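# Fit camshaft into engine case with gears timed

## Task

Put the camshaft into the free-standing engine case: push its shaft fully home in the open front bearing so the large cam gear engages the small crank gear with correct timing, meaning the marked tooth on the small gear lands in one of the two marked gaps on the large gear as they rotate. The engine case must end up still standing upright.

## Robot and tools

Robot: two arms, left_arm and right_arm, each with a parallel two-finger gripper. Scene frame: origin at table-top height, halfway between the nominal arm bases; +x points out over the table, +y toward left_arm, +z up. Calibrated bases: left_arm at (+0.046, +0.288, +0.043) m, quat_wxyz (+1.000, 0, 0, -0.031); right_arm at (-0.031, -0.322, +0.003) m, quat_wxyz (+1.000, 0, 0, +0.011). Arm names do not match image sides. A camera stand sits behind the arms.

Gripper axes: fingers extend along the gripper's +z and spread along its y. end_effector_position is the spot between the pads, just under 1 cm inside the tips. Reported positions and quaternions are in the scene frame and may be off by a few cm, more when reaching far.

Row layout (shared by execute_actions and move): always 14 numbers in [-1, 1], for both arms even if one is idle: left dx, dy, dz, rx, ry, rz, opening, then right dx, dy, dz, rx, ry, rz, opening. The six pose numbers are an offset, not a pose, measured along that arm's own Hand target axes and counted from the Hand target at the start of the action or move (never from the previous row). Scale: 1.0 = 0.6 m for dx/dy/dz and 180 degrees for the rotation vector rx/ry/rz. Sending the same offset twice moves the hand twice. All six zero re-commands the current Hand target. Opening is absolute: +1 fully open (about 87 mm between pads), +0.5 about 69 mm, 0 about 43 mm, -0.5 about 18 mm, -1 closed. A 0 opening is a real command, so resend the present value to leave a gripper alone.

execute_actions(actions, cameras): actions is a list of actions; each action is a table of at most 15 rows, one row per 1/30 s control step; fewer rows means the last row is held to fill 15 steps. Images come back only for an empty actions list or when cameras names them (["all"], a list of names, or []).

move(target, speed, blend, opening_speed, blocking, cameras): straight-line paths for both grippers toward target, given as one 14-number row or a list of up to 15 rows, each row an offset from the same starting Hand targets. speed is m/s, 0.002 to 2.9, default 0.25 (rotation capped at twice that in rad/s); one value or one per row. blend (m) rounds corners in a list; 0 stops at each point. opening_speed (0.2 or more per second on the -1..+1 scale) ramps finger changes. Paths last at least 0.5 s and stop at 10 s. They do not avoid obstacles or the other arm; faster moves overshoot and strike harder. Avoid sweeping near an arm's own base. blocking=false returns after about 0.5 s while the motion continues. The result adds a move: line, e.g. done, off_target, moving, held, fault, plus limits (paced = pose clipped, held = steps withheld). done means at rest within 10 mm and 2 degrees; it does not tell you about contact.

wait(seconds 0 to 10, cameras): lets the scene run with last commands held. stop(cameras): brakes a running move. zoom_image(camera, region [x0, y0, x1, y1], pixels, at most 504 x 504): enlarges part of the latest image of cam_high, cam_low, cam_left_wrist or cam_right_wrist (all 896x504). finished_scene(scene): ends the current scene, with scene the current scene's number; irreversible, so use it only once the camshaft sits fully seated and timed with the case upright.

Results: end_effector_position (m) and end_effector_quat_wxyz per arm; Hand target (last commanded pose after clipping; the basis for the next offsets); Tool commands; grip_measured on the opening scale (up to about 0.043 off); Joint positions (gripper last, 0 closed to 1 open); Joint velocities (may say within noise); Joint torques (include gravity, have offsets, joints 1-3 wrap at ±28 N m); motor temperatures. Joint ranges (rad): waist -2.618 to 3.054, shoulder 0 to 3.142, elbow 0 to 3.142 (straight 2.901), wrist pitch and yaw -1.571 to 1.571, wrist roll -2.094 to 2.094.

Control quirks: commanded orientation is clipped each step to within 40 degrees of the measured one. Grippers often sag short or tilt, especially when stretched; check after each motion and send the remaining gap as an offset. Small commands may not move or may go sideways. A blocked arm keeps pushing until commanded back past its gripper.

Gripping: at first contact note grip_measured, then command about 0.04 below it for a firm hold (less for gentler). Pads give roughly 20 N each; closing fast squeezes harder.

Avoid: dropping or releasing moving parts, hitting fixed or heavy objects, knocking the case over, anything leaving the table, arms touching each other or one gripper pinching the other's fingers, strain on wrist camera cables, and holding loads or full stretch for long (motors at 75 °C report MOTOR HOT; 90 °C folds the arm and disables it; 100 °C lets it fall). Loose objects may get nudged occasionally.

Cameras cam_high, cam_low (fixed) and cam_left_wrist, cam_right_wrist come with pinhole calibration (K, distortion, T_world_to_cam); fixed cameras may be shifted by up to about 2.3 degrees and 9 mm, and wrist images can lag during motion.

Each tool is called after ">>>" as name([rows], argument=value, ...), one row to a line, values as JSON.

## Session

>>> execute_actions(actions=[])

>>> zoom_image(camera="cam_high", region=[380, 190, 600, 320])

>>> zoom_image(camera="cam_low", region=[230, 210, 480, 350])

Scene clock: 0.00 s.
left_arm: end_effector_position=(+0.4225, +0.2975, +0.1038) grip_measured=+1.000 end_effector_quat_wxyz=(+0.586, -0.063, +0.802, +0.096) | right_arm: end_effector_position=(+0.3604, -0.3468, +0.0582) grip_measured=+1.000 end_effector_quat_wxyz=(+0.582, +0.045, +0.812, -0.022)
Joint positions: left_arm=[-0.073 1.521 0.351 0.849 -0.359 -0.032 1] | right_arm=[-0.068 1.566 0.394 0.845 0.043 0.033 1]
Joint velocities: within noise
Joint torques (N m): no reading
Motor temperatures (°C): left_arm=[22 28 30 31 22 22 22] | right_arm=[23 33 38 26 23 24 23]
Heat: left arm: 31 °C; right arm: 38 °C.
Hand target: left_arm +0.4227, +0.2974, +0.1040; +0.585, -0.062, +0.803, +0.096 | right_arm +0.3663, -0.3471, +0.0694; +0.597, +0.045, +0.801, -0.022
Tool commands: left_gripper/opening=+1.0 right_gripper/opening=+1.0
camera_calibration:
cam_left_wrist: T_world_to_cam=[[0.214995, -0.97399, -0.0715536, 0.200894], [-0.903586, -0.170584, -0.392981, 0.49601], [0.370554, 0.149144, -0.916758, 0.0335441], [0, 0, 0, 1]] pos_world=[0.392566, 0.275277, 0.240049]
cam_right_wrist: T_world_to_cam=[[-0.0666209, -0.996413, -0.0521842, -0.314724], [-0.928008, 0.0810913, -0.363629, 0.402889], [0.366556, 0.024202, -0.930081, 0.0756525], [0, 0, 0, 1]] pos_world=[0.325186, -0.348097, 0.200441]

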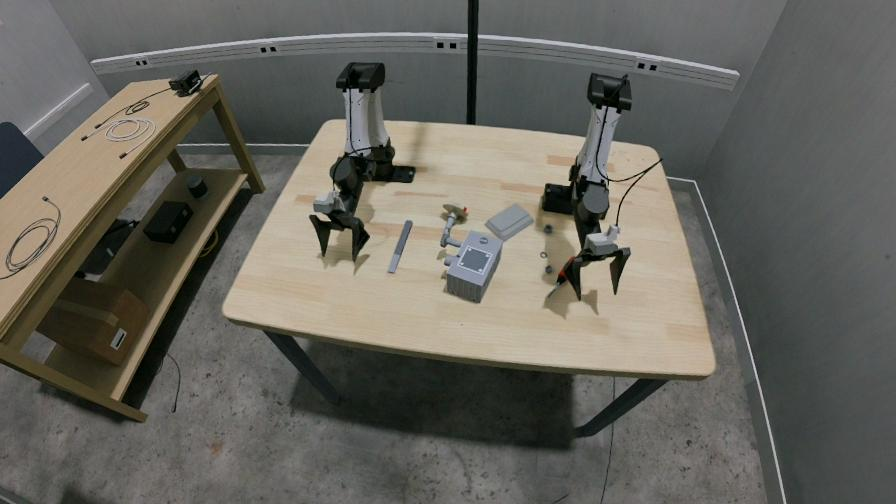

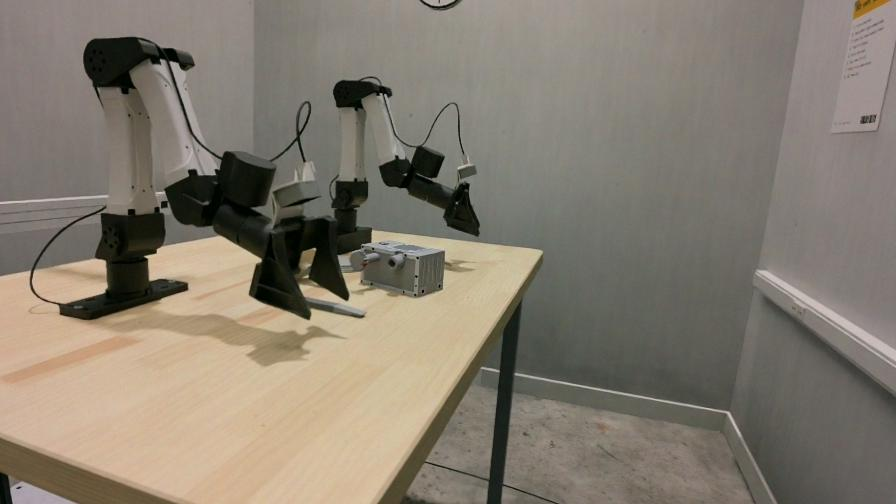

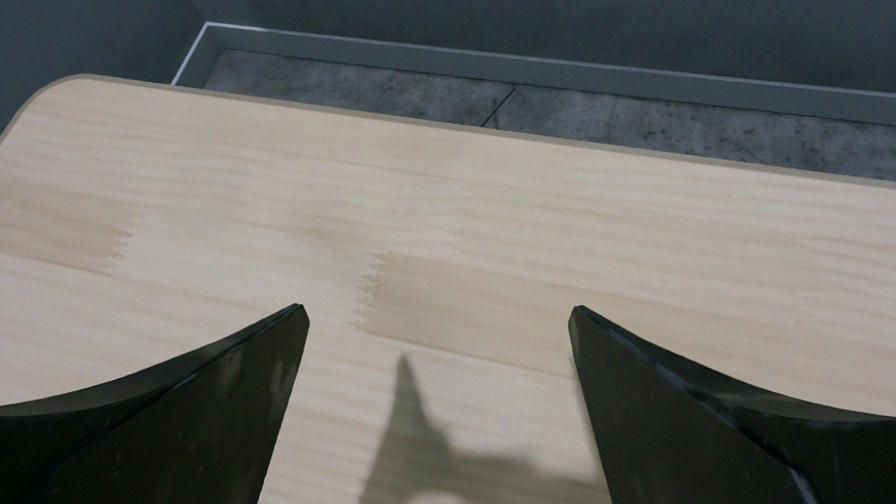

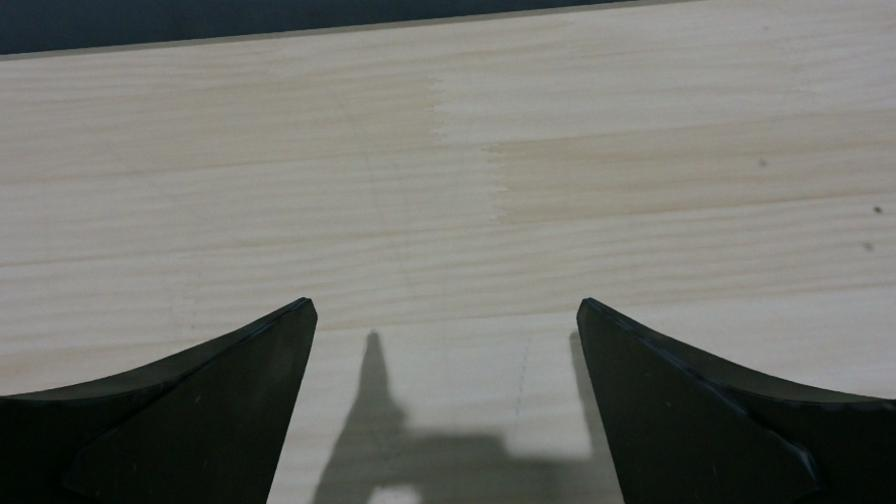

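Scaled by 2.291 from the camera's 896x504 image, which has a finer 1280x720 frame.

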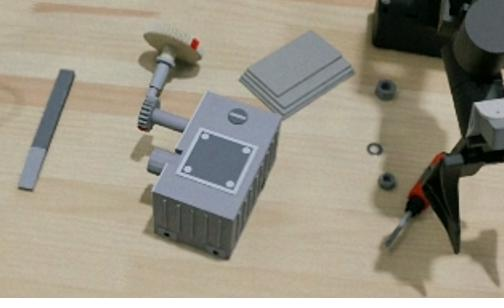

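Scaled by 2.016 from the camera's 896x504 image, which has a finer 1280x720 frame.

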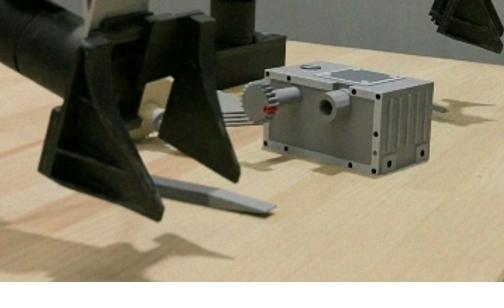

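>>> move([
  [0,0,0,0,0,0,1,-0.136,-0.005,-0.127,0,0,0,1],
  [0,0,0,0,0,0,1,-0.1525,0.374,-0.339,-0.0279,0.0503,-0.036,1],
], speed=0.4, blend=0.04, cameras=["cam_right_wrist","cam_low"])

>>> zoom_image(camera="cam_low", region=[320, 220, 460, 310])

Scene clock: 17.73 s.
left_arm: end_effector_position=(+0.4225, +0.2975, +0.1038) grip_measured=+1.000 end_effector_quat_wxyz=(+0.586, -0.063, +0.802, +0.096) | right_arm: end_effector_position=(+0.2163, -0.1117, +0.2073) grip_measured=+1.000 end_effector_quat_wxyz=(+0.522, -0.040, +0.852, -0.022)
Joint positions: left_arm=[-0.073 1.521 0.351 0.849 -0.359 -0.032 1] | right_arm=[1.076 1.256 1.062 -0.641 0.912 0.63 1]
Joint torques (N m): left_arm=[0.09 -4.66 6.01 1.62 0.11 -0.05] | right_arm=[-0.4 -2.48 10.73 1.6 0.57 0.11]
Heat: left arm: 33 °C; right arm: 39 °C.
Hand target: left_arm +0.4227, +0.2974, +0.1040; +0.585, -0.062, +0.803, +0.096 | right_arm +0.2201, -0.1101, +0.2194; +0.531, -0.025, +0.847, -0.017
Off the commanded pose: left_arm 0.000 m, 0 deg | right_arm 0.013 m, 2 deg.
move: off_target (right_arm)
camera_calibration:
cam_right_wrist: T_world_to_cam=[[0.0711416, -0.996703, 0.0390037, -0.131066], [-0.971892, -0.0780623, -0.222107, 0.266681], [0.224419, -0.0221063, -0.974242, 0.296239], [0, 0, 0, 1]] pos_world=[0.202028, -0.103267, 0.352952]
Images, in order (width x height): cam_low 896x504, cam_right_wrist 896x504.

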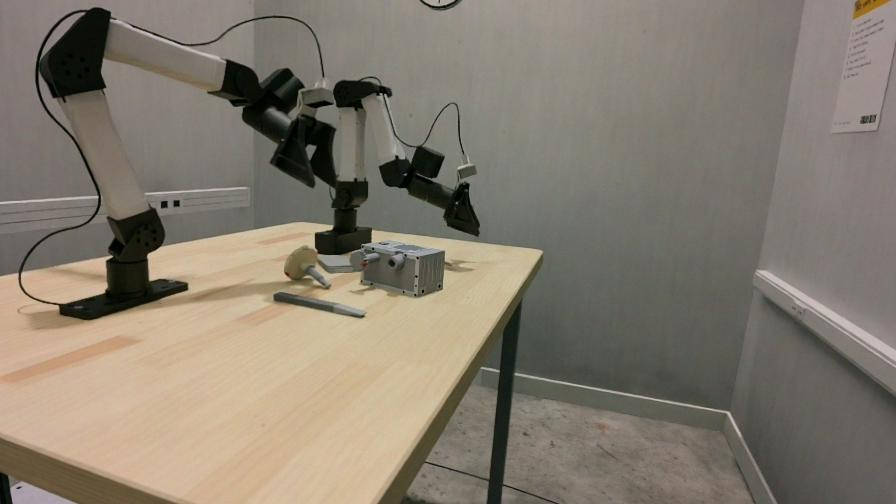

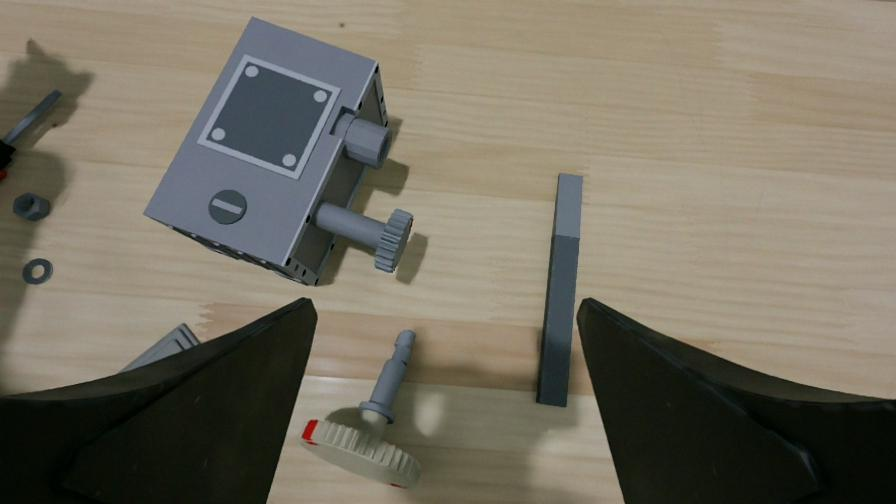

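Scaled by 3.600 from the camera's 896x504 image, which has a finer 1280x720 frame.

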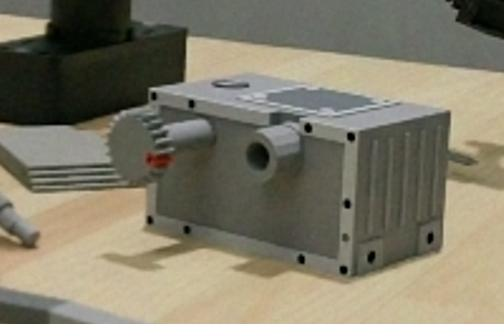

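>>> zoom_image(camera="cam_right_wrist", region=[280, 310, 460, 503])

>>> zoom_image(camera="cam_low", region=[270, 230, 410, 300])

>>> zoom_image(camera="cam_right_wrist", region=[290, 80, 440, 290])

Scaled by 2.611 from the camera's 896x504 image, which has a finer 1280x720 frame.

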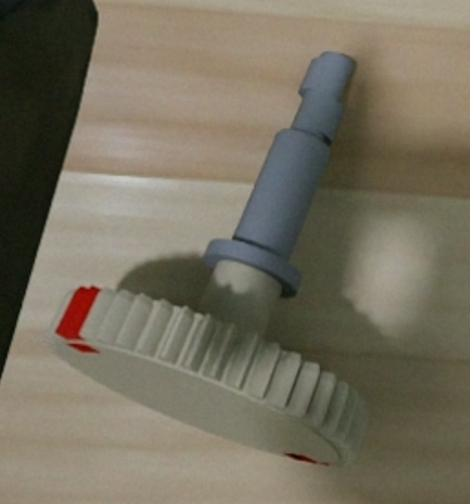

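Scaled by 3.600 from the camera's 896x504 image, which has a finer 1280x720 frame.

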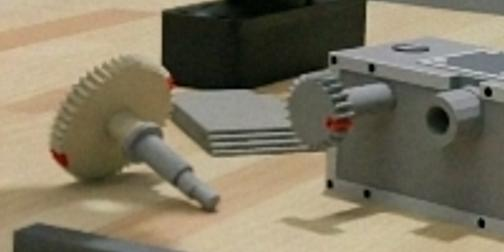

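Scaled by 2.400 from the camera's 896x504 image, which has a finer 1280x720 frame.

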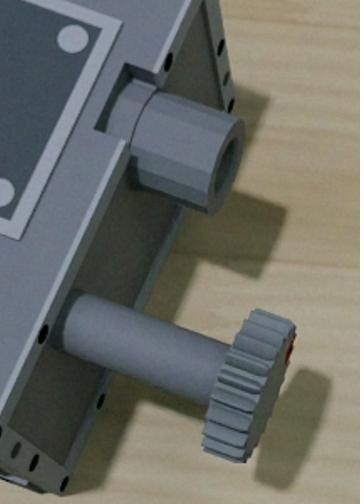

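>>> move([
  [-0.19,0.016,-0.06,0,0,0,1,0.06,-0.4,0.0,0,0,0,0],
  [-0.117,-0.344,-0.482,0.333,0.1876,0.237,1,0.123,-0.51,0.194,0,0,0,0],
], speed=0.4, blend=0.04, cameras=["cam_left_wrist","cam_high"])

Scene clock: 118.60 s.
left_arm: end_effector_position=(+0.2226, +0.0322, +0.2366) grip_measured=+1.000 end_effector_quat_wxyz=(+0.230, +0.472, +0.842, -0.126) | right_arm: end_effector_position=(+0.2963, -0.4180, +0.1150) grip_measured=+0.000 end_effector_quat_wxyz=(+0.518, -0.017, +0.855, -0.013)
Joint positions: left_arm=[-0.897 1.397 1.381 -1.025 0.026 0.055 1] | right_arm=[-0.476 1.147 0.555 0.067 -0.396 -0.265 0.5]
Joint torques (N m): left_arm=[-0.24 -3.96 9.13 0.95 0.33 0.09] | right_arm=[-0.73 -1.89 7.19 2.61 -0.21 -0.09]
Motor temperatures (°C): left_arm=[22 31 33 35 22 22 22] | right_arm=[23 31 47 33 23 24 23]
Heat: left arm: 35 °C; right arm: 47 °C.
Hand target: left_arm +0.2200, +0.0298, +0.2399; +0.224, +0.482, +0.837, -0.130 | right_arm +0.3004, -0.4201, +0.1194; +0.531, -0.025, +0.847, -0.017
Off the commanded pose: left_arm 0.005 m, 2 deg | right_arm 0.006 m, 2 deg.
move: done
camera_calibration:
cam_left_wrist: T_world_to_cam=[[-0.848687, -0.528895, -0.000133303, 0.200563], [-0.499432, 0.801326, 0.329309, 0.0301376], [-0.174063, 0.279547, -0.944222, 0.392388], [0, 0, 0, 1]] pos_world=[0.253567, -0.027764, 0.360603]
Images, in order (width x height): cam_high 896x504, cam_left_wrist 896x504.

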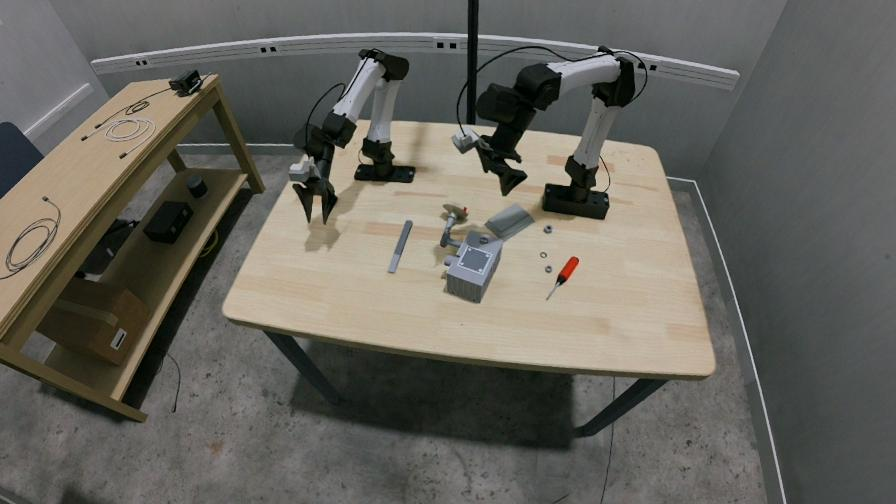

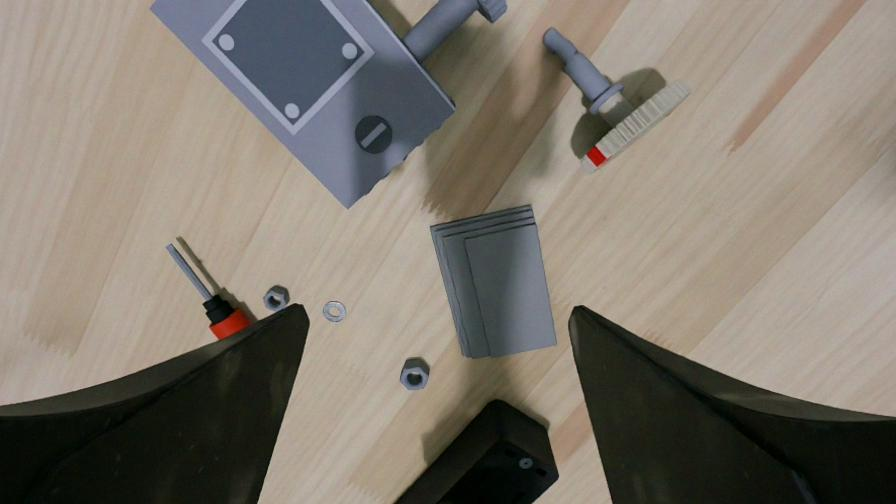

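>>> move(target=[-0.038,-0.1645,0.1807,0.160,0.197,0.230,0.2,0,0,0,0,0,0,0], speed=0.35, cameras=["cam_left_wrist","cam_low"])

>>> zoom_image(camera="cam_low", region=[240, 160, 420, 310])

Scene clock: 139.07 s.
left_arm: end_effector_position=(+0.1734, -0.0816, +0.1582) grip_measured=+0.200 end_effector_quat_wxyz=(-0.049, +0.790, +0.601, -0.105) | right_arm: end_effector_position=(+0.2964, -0.4180, +0.1151) grip_measured=+0.000 end_effector_quat_wxyz=(+0.519, -0.018, +0.855, -0.013)
Joint positions: left_arm=[-1.137 2.244 2.18 -1.544 0.23 0.646 0.6] | right_arm=[-0.476 1.147 0.555 0.068 -0.396 -0.265 0.5]
Joint torques (N m): left_arm=[-0.03 -9.31 8.03 -0.06 0.5 0.06] | right_arm=[-0.73 -1.88 7.16 2.62 -0.21 -0.09]
Heat: left arm: 35 °C; right arm: 46 °C.
Hand target: left_arm +0.1717, -0.0837, +0.1575; -0.125, +0.794, +0.588, -0.092 | right_arm +0.3004, -0.4202, +0.1194; +0.531, -0.025, +0.847, -0.017
Off the commanded pose: left_arm 0.003 m, 9 deg | right_arm 0.006 m, 2 deg.
joint sent to its limit (left arm) — joint 4 (wrist pitch), lower limit. The joint targets are off in orientation, not in position.
move: off_target (left_arm)
camera_calibration:
cam_left_wrist: T_world_to_cam=[[-0.942338, 0.263028, 0.206919, 0.146688], [0.332261, 0.661362, 0.67246, -0.0872742], [0.0400276, 0.702436, -0.710621, 0.302076], [0, 0, 0, 1]] pos_world=[0.155136, -0.193052, 0.242997]
Images, in order (width x height): cam_low 896x504, cam_left_wrist 896x504.

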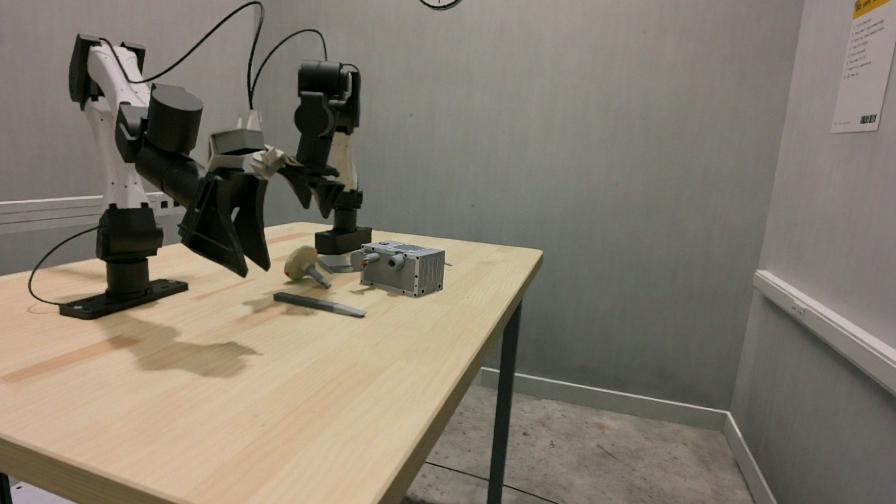

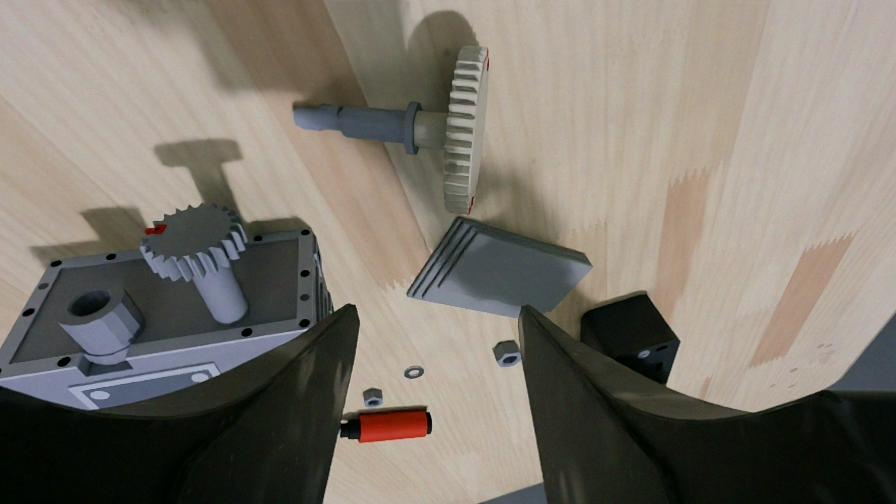

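Scaled by 2.800 from the camera's 896x504 image, which has a finer 1280x720 frame.

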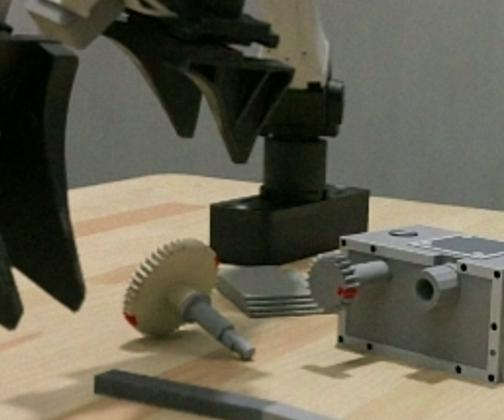

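>>> move(target=[0,0,0.1,0,0,0,0.1,0,0,0,0,0,0,0], speed=0.2, cameras=["cam_left_wrist"])

Scene clock: 147.67 s.
left_arm: end_effector_position=(+0.1564, -0.0756, +0.1056) grip_measured=+0.100 end_effector_quat_wxyz=(-0.123, +0.791, +0.593, -0.086) | right_arm: end_effector_position=(+0.2964, -0.4180, +0.1151) grip_measured=+0.000 end_effector_quat_wxyz=(+0.519, -0.018, +0.855, -0.013)
Joint positions: left_arm=[-1.17 2.356 2.123 -1.526 0.237 0.646 0.55] | right_arm=[-0.476 1.147 0.555 0.068 -0.396 -0.265 0.5]
Joint torques (N m): left_arm=[-0.16 -10.44 5.55 -0.02 0.52 0.04] | right_arm=[-0.75 -1.88 7.17 2.62 -0.2 -0.09]
Heat: left arm: 35 °C; right arm: 45 °C.
Hand target: left_arm +0.1541, -0.0783, +0.1005; -0.125, +0.794, +0.588, -0.092 | right_arm +0.3004, -0.4202, +0.1194; +0.531, -0.025, +0.847, -0.017
Off the commanded pose: left_arm 0.006 m, 1 deg | right_arm 0.006 m, 2 deg.
move: done
camera_calibration:
cam_left_wrist: T_world_to_cam=[[-0.919035, 0.258551, 0.297534, 0.126382], [0.393315, 0.551628, 0.735533, -0.0747661], [0.0260448, 0.793005, -0.608658, 0.259448], [0, 0, 0, 1]] pos_world=[0.138799, -0.197177, 0.175305]
Images, in order (width x height): cam_left_wrist 896x504.

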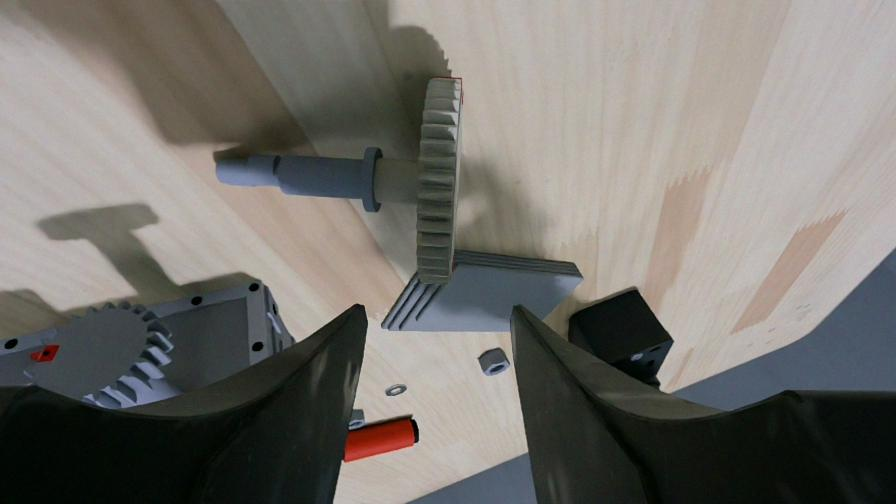

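>>> move(target=[-0.004,0.0,0.082,0.0167,0,0,0.1,0,0,0,0,0,0,0], speed=0.1, cameras=["cam_left_wrist","cam_low"])

>>> zoom_image(camera="cam_low", region=[240, 210, 360, 310])

Scene clock: 169.43 s.
left_arm: end_effector_position=(+0.1435, -0.0756, +0.0620) grip_measured=+0.100 end_effector_quat_wxyz=(-0.138, +0.790, +0.589, -0.103) | right_arm: end_effector_position=(+0.2964, -0.4180, +0.1151) grip_measured=+0.000 end_effector_quat_wxyz=(+0.519, -0.018, +0.855, -0.013)
Joint positions: left_arm=[-1.182 2.374 1.972 -1.374 0.282 0.646 0.55] | right_arm=[-0.476 1.147 0.555 0.068 -0.396 -0.265 0.5]
Joint torques (N m): left_arm=[-0.47 -9.96 5.29 -0.04 0.49 -0.02] | right_arm=[-0.73 -1.88 7.17 2.63 -0.2 -0.08]
Motor temperatures (°C): left_arm=[22 39 34 31 23 22 22] | right_arm=[23 30 45 38 23 24 23]
Heat: left arm: 39 °C; right arm: 45 °C.
Hand target: left_arm +0.1390, -0.0762, +0.0536; -0.146, +0.790, +0.585, -0.108 | right_arm +0.3004, -0.4202, +0.1194; +0.531, -0.025, +0.847, -0.017
Off the commanded pose: left_arm 0.010 m, 1 deg | right_arm 0.006 m, 2 deg.
move: done
camera_calibration:
cam_left_wrist: T_world_to_cam=[[-0.903298, 0.260272, 0.341043, 0.122733], [0.429013, 0.548902, 0.717394, -0.0417975], [-0.000481515, 0.794333, -0.607483, 0.237139], [0, 0, 0, 1]] pos_world=[0.12891, -0.197368, 0.132185]
Images, in order (width x height): cam_low 896x504, cam_left_wrist 896x504.

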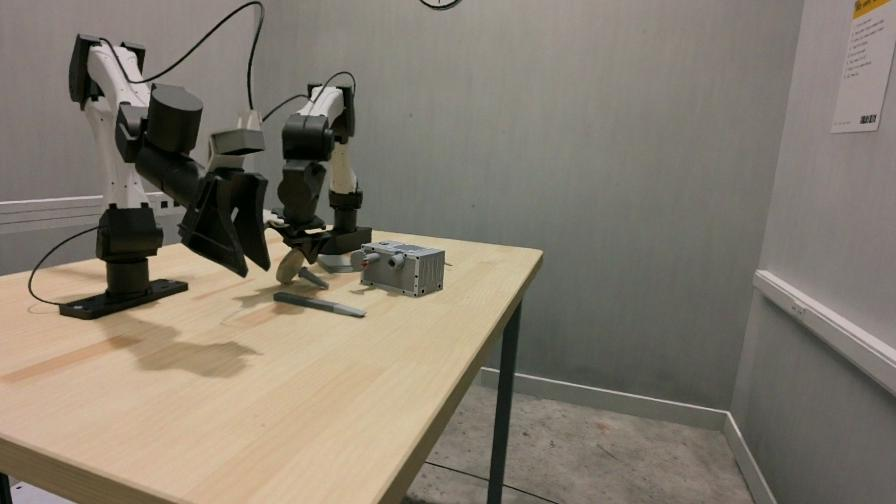

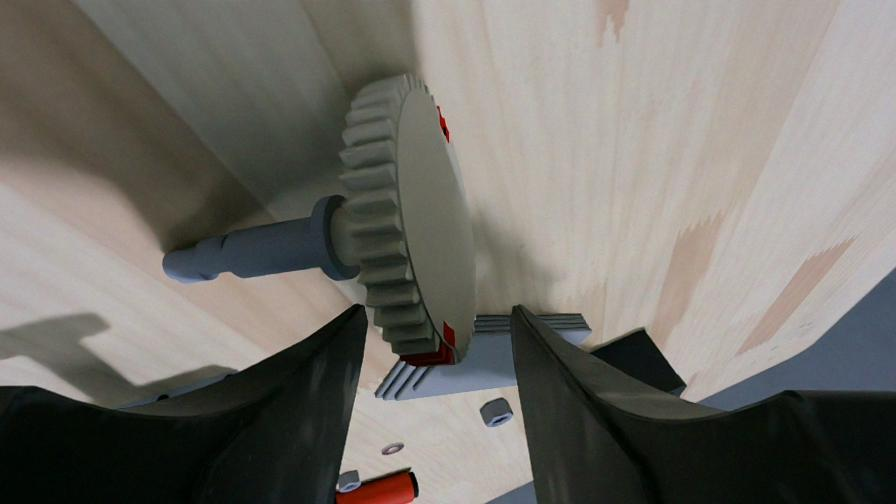

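Scaled by 4.200 from the camera's 896x504 image, which has a finer 1280x720 frame.

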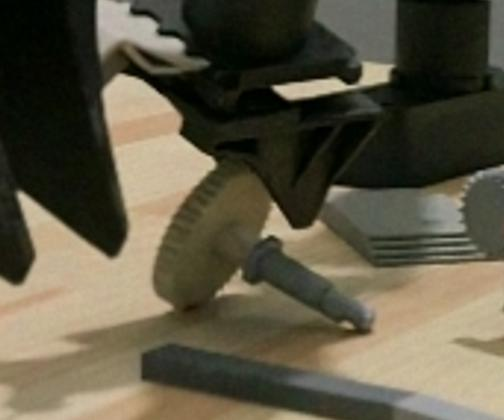

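>>> move([
  [0,0,-0.06,0,0,0,0.2,0,0,0,0,0,0,0],
  [-0.02,0.005,-0.053,0,-0.024,-0.0664,0.2,0,0,0,0,0,0,0],
], speed=0.1, cameras=["cam_left_wrist","cam_low"])

>>> zoom_image(camera="cam_low", region=[240, 210, 360, 310])

Scene clock: 228.23 s.
left_arm: end_effector_position=(+0.1485, -0.0897, +0.0893) grip_measured=+0.200 end_effector_quat_wxyz=(-0.129, +0.729, +0.662, -0.117) | right_arm: end_effector_position=(+0.2964, -0.4180, +0.1151) grip_measured=+0.000 end_effector_quat_wxyz=(+0.519, -0.018, +0.855, -0.013)
Joint positions: left_arm=[-1.152 2.391 2.112 -1.451 0.314 0.478 0.6] | right_arm=[-0.476 1.147 0.555 0.068 -0.396 -0.265 0.5]
Joint torques (N m): left_arm=[0.75 -10.06 6.11 0.08 0.53 -0.19] | right_arm=[-0.75 -1.88 7.17 2.63 -0.21 -0.08]
Motor temperatures (°C): left_arm=[22 48 32 29 23 22 22] | right_arm=[23 29 44 41 23 24 23]
Heat: left arm: 48 °C; right arm: 44 °C.
Hand target: left_arm +0.1489, -0.0919, +0.0823; -0.134, +0.721, +0.669, -0.122 | right_arm +0.3004, -0.4202, +0.1194; +0.531, -0.025, +0.847, -0.017
Off the commanded pose: left_arm 0.007 m, 2 deg | right_arm 0.006 m, 2 deg.
move: done
camera_calibration:
cam_left_wrist: T_world_to_cam=[[-0.935284, 0.0820726, 0.344251, 0.110072], [0.318367, 0.619937, 0.717162, -0.0330073], [-0.154554, 0.780347, -0.605946, 0.286357], [0, 0, 0, 1]] pos_world=[0.157714, -0.21203, 0.159296]
Images, in order (width x height): cam_low 896x504, cam_left_wrist 896x504.

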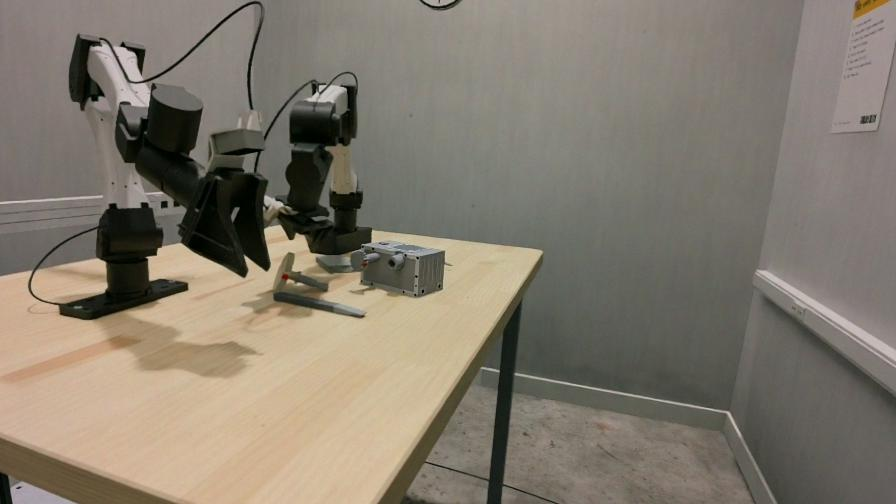

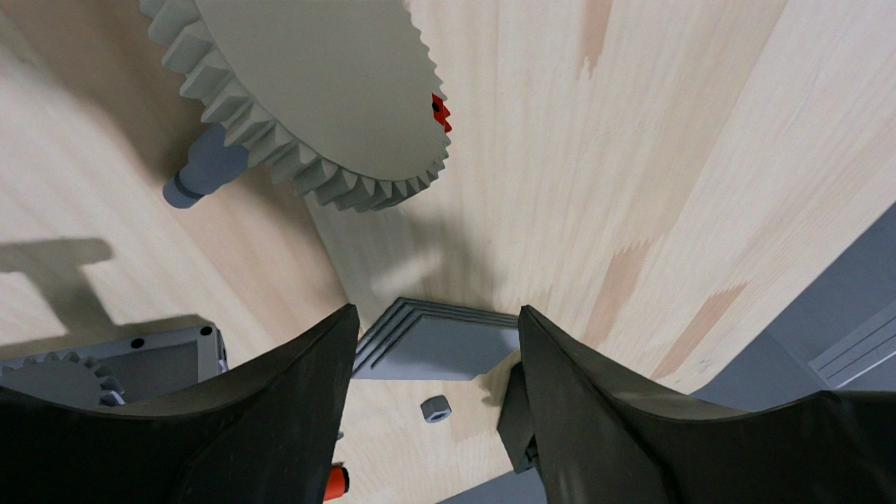

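Scaled by 4.200 from the camera's 896x504 image, which has a finer 1280x720 frame.

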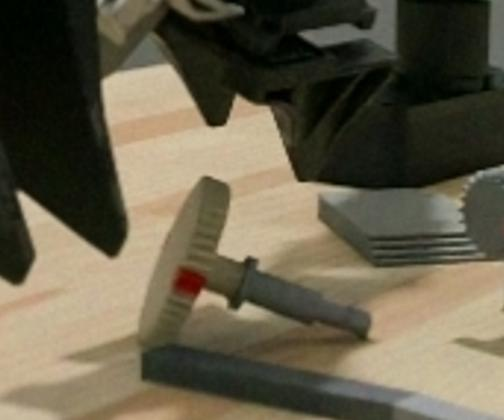

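>>> move(target=[0,0,-0.18,0,0,0,0.2,0,0,0,0,0,0,0], speed=0.2, cameras=["cam_left_wrist","cam_low"])

>>> zoom_image(camera="cam_low", region=[240, 210, 360, 310])

>>> zoom_image(camera="cam_left_wrist", region=[280, 0, 520, 240])

Scene clock: 242.13 s.
left_arm: end_effector_position=(+0.1880, -0.0965, +0.1759) grip_measured=+0.200 end_effector_quat_wxyz=(-0.027, +0.714, +0.683, -0.155) | right_arm: end_effector_position=(+0.2964, -0.4180, +0.1151) grip_measured=+0.000 end_effector_quat_wxyz=(+0.519, -0.018, +0.855, -0.013)
Joint positions: left_arm=[-1.068 2.267 2.287 -1.542 0.314 0.478 0.6] | right_arm=[-0.476 1.147 0.555 0.068 -0.396 -0.265 0.5]
Joint torques (N m): left_arm=[0.25 -11.33 7.32 0.14 0.48 0] | right_arm=[-0.73 -1.88 7.16 2.63 -0.2 -0.09]
Heat: left arm: 50 °C; right arm: 44 °C.
Hand target: left_arm +0.1872, -0.0951, +0.1831; -0.134, +0.721, +0.669, -0.122 | right_arm +0.3004, -0.4202, +0.1194; +0.531, -0.025, +0.847, -0.017
Off the commanded pose: left_arm 0.008 m, 13 deg | right_arm 0.006 m, 2 deg.
joint sent to its limit (left arm) — joint 4 (wrist pitch), lower limit. The joint targets are off in orientation, not in position.
move: off_target (left_arm)
camera_calibration:
cam_left_wrist: T_world_to_cam=[[-0.965414, 0.0581419, 0.254157, 0.136946], [0.205678, 0.768915, 0.605365, -0.0482325], [-0.160228, 0.636702, -0.75428, 0.363576], [0, 0, 0, 1]] pos_world=[0.200385, -0.202365, 0.26863]
Images, in order (width x height): cam_low 896x504, cam_left_wrist 896x504.

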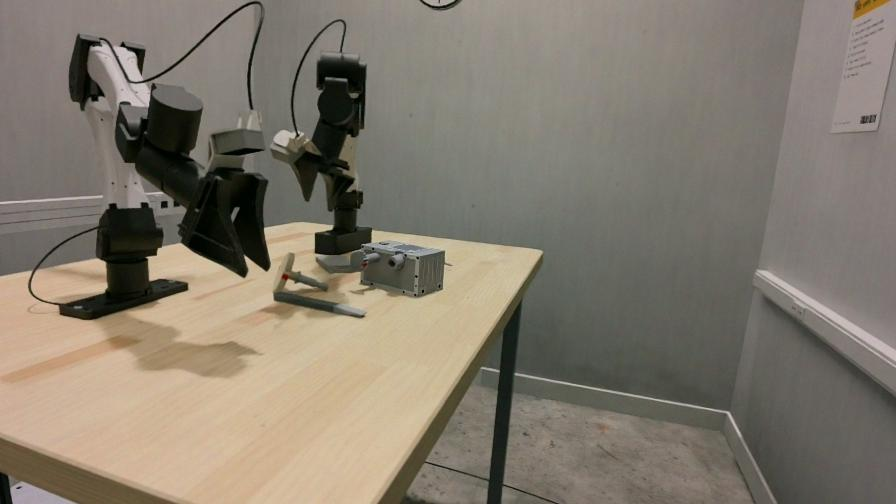

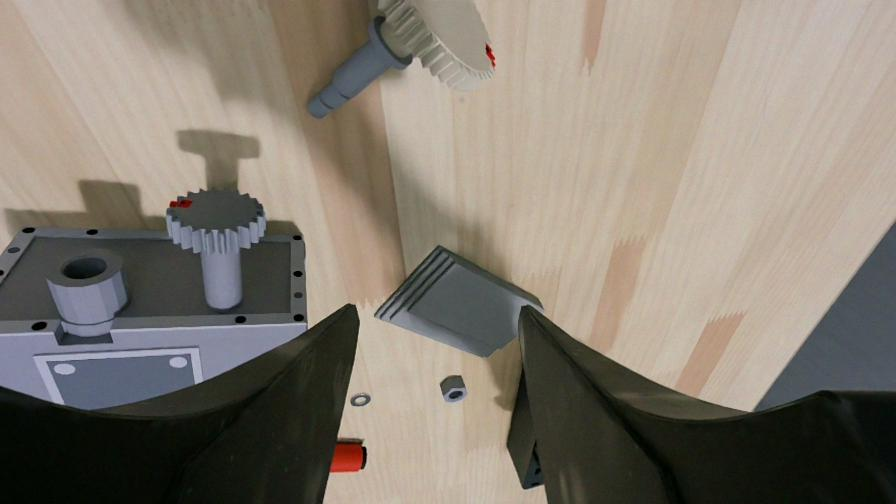

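Scaled by 4.200 from the camera's 896x504 image, which has a finer 1280x720 frame.

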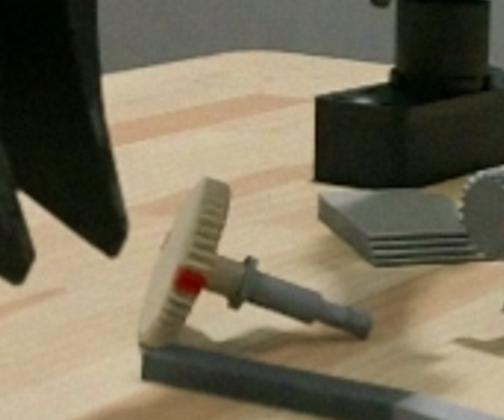

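Scaled by 2.100 from the camera's 896x504 image, which has a finer 1280x720 frame.

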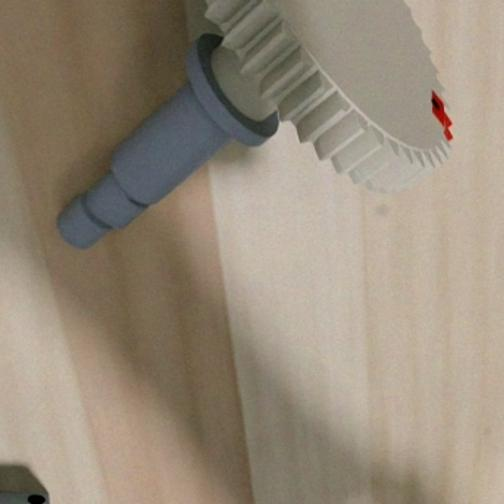

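>>> move(target=[-0.0757,0.0197,0.0877,-0.013,-0.077,-0.2128,0.2,0.004,-0.217,-0.096,0,0,0,0], speed=0.25, cameras=["cam_left_wrist","cam_low"])

>>> zoom_image(camera="cam_low", region=[240, 210, 360, 310])

Scene clock: 295.20 s.
left_arm: end_effector_position=(+0.1759, -0.1318, +0.1325) grip_measured=+0.200 end_effector_quat_wxyz=(-0.076, +0.448, +0.880, -0.138) | right_arm: end_effector_position=(+0.2468, -0.5451, +0.1372) grip_measured=+0.000 end_effector_quat_wxyz=(+0.522, -0.014, +0.853, -0.010)
Joint positions: left_arm=[-1.068 2.397 2.303 -1.426 0.314 -0.197 0.6] | right_arm=[-1.026 1.363 0.843 -0.24 -0.848 -0.654 0.5]
Joint torques (N m): left_arm=[-0.39 -10.24 8.51 0.5 0.36 -0.3] | right_arm=[-0.57 -3.19 10.66 1.72 -0.43 -0.09]
Motor temperatures (°C): left_arm=[22 56 35 27 23 22 22] | right_arm=[23 29 44 43 23 24 23]
Heat: left arm: 56 °C; right arm: 44 °C.
Hand target: left_arm +0.1762, -0.1396, +0.1296; -0.072, +0.445, +0.881, -0.142 | right_arm +0.2508, -0.5502, +0.1494; +0.531, -0.025, +0.847, -0.017
Off the commanded pose: left_arm 0.008 m, 1 deg | right_arm 0.014 m, 2 deg.
move: off_target (right_arm)
camera_calibration:
cam_left_wrist: T_world_to_cam=[[-0.761341, -0.567835, 0.312926, 0.0121975], [-0.187642, 0.654973, 0.731984, 0.0451083], [-0.620605, 0.498572, -0.605207, 0.394377], [0, 0, 0, 1]] pos_world=[0.262503, -0.219244, 0.201844]
Images, in order (width x height): cam_low 896x504, cam_left_wrist 896x504.

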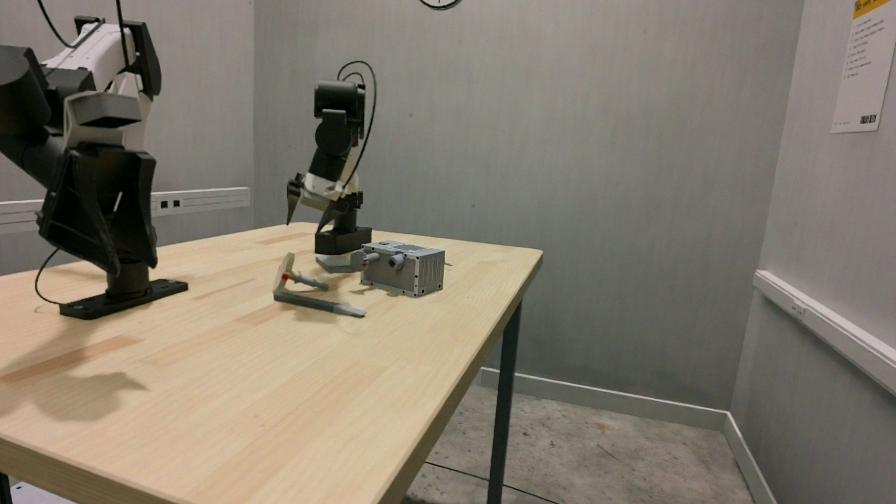

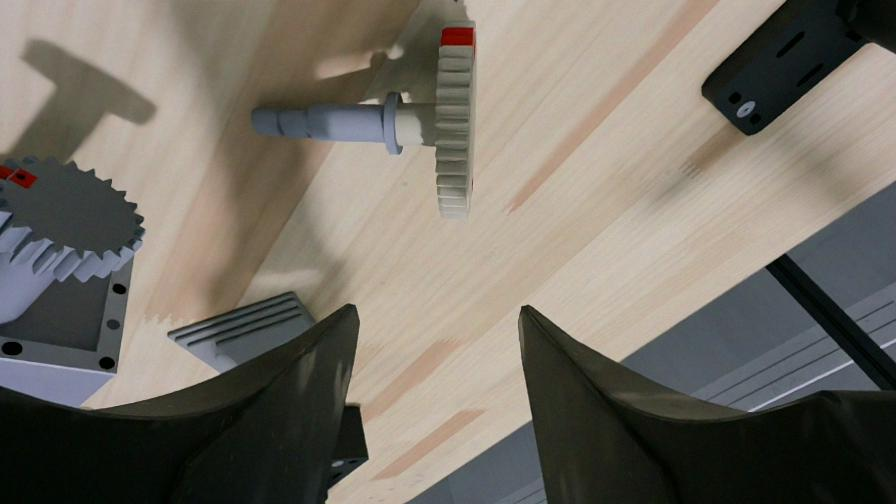

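Scaled by 4.200 from the camera's 896x504 image, which has a finer 1280x720 frame.

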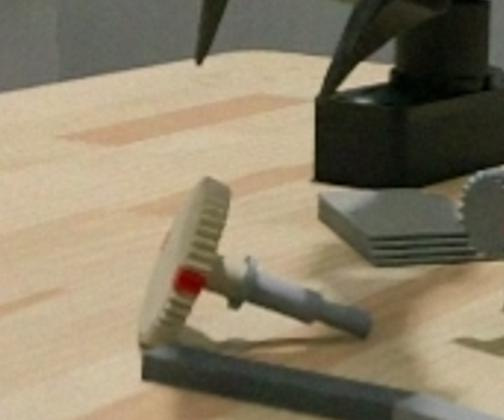

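>>> move(target=[-0.002,-0.004,0.085,0,0,0,0.15,0,0,0,0,0,0,0], speed=0.15, cameras=["cam_left_wrist"])

Scene clock: 303.00 s.
left_arm: end_effector_position=(+0.1634, -0.1517, +0.0917) grip_measured=+0.150 end_effector_quat_wxyz=(-0.066, +0.451, +0.877, -0.149) | right_arm: end_effector_position=(+0.2467, -0.5449, +0.1371) grip_measured=+0.000 end_effector_quat_wxyz=(+0.522, -0.014, +0.853, -0.010)
Joint positions: left_arm=[-1.108 2.41 2.167 -1.235 0.314 -0.236 0.575] | right_arm=[-1.026 1.363 0.843 -0.241 -0.848 -0.655 0.5]
Joint torques (N m): left_arm=[-0.08 -10.48 5.81 0.54 0.29 -0.21] | right_arm=[-0.55 -3.19 10.66 1.71 -0.42 -0.09]
Motor temperatures (°C): left_arm=[22 56 35 27 23 22 22] | right_arm=[23 29 44 42 23 24 23]
Heat: left arm: 56 °C; right arm: 44 °C.
Hand target: left_arm +0.1621, -0.1514, +0.0819; -0.072, +0.445, +0.881, -0.142 | right_arm +0.2507, -0.5501, +0.1493; +0.531, -0.025, +0.847, -0.017
Off the commanded pose: left_arm 0.010 m, 1 deg | right_arm 0.014 m, 2 deg.
move: off_target (right_arm)
camera_calibration:
cam_left_wrist: T_world_to_cam=[[-0.766697, -0.555708, 0.321502, 0.00608019], [-0.192169, 0.676458, 0.710968, 0.0915455], [-0.612573, 0.483314, -0.625429, 0.370033], [0, 0, 0, 1]] pos_world=[0.248926, -0.23739, 0.164389]
Images, in order (width x height): cam_left_wrist 896x504.

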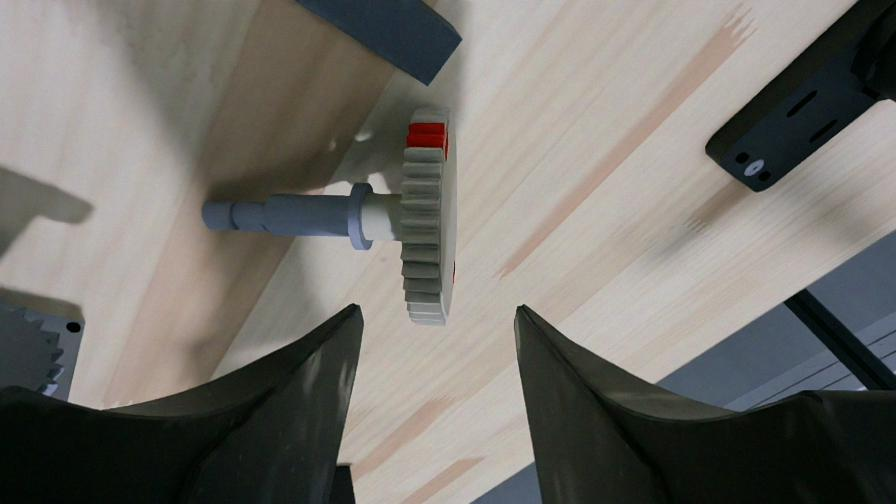

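>>> move(target=[-0.0177,0.006,0.013,0,0,0,0.15,0,0,0,0,0,0,0], speed=0.08, cameras=["cam_left_wrist","cam_low"])

>>> zoom_image(camera="cam_low", region=[240, 210, 360, 310])

Scene clock: 325.07 s.
left_arm: end_effector_position=(+0.1657, -0.1573, +0.0770) grip_measured=+0.150 end_effector_quat_wxyz=(-0.071, +0.450, +0.878, -0.144) | right_arm: end_effector_position=(+0.2467, -0.5449, +0.1371) grip_measured=+0.000 end_effector_quat_wxyz=(+0.522, -0.014, +0.853, -0.010)
Joint positions: left_arm=[-1.108 2.466 2.208 -1.234 0.314 -0.236 0.575] | right_arm=[-1.026 1.363 0.843 -0.241 -0.848 -0.655 0.5]
Joint torques (N m): left_arm=[0.59 -10.51 8.58 0.38 0.32 -0.13] | right_arm=[-0.55 -3.19 10.67 1.71 -0.42 -0.09]
Motor temperatures (°C): left_arm=[22 61 34 27 23 22 22] | right_arm=[23 29 46 41 23 24 23]
Heat: left arm: 61 °C; right arm: 46 °C.
Hand target: left_arm +0.1692, -0.1595, +0.0734; -0.072, +0.445, +0.881, -0.142 | right_arm +0.2507, -0.5501, +0.1493; +0.531, -0.025, +0.847, -0.017
Off the commanded pose: left_arm 0.005 m, 1 deg | right_arm 0.014 m, 2 deg.
move: off_target (right_arm)
camera_calibration:
cam_left_wrist: T_world_to_cam=[[-0.764699, -0.560209, 0.318436, 0.008649], [-0.188475, 0.667004, 0.720821, 0.103401], [-0.616208, 0.491194, -0.615643, 0.366129], [0, 0, 0, 1]] pos_world=[0.251714, -0.243964, 0.148117]
Images, in order (width x height): cam_low 896x504, cam_left_wrist 896x504.

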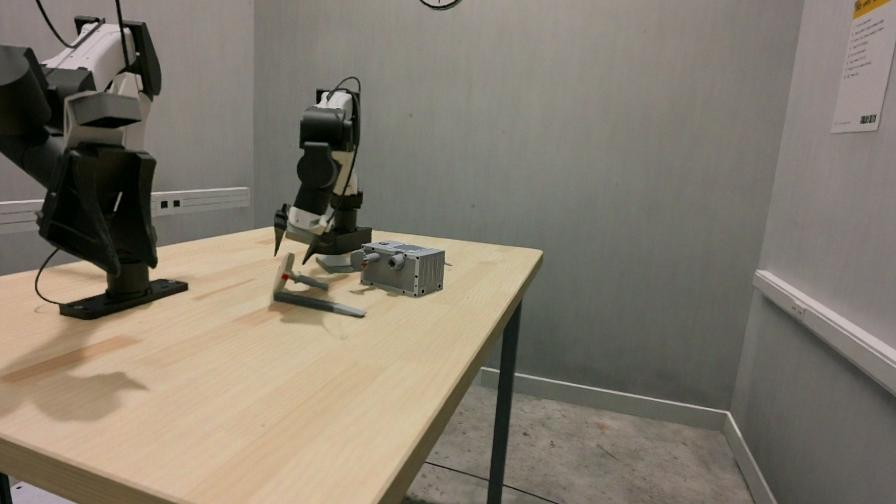

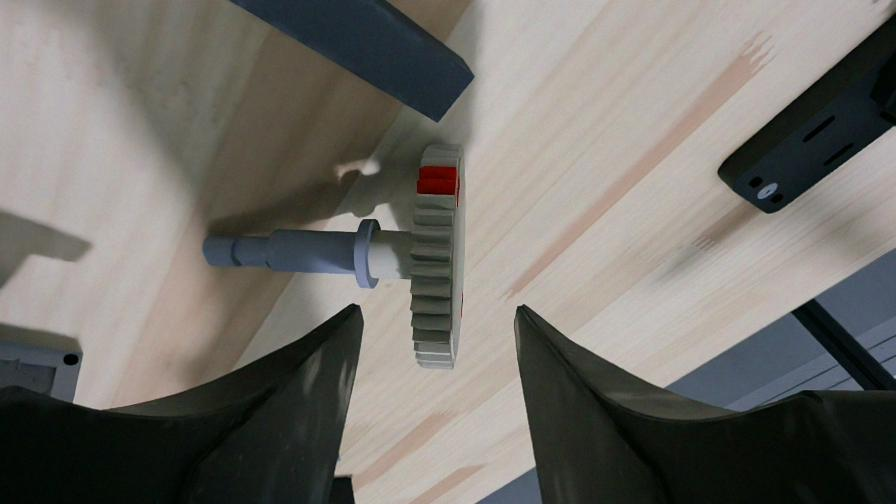

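Scaled by 4.200 from the camera's 896x504 image, which has a finer 1280x720 frame.

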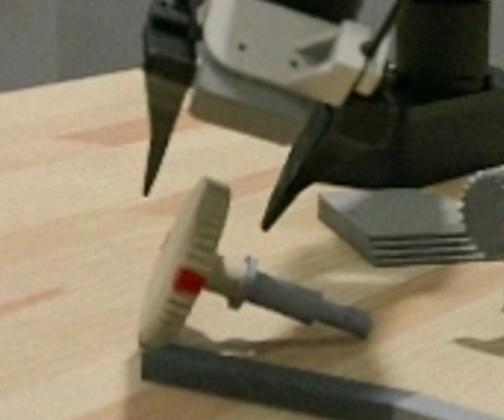

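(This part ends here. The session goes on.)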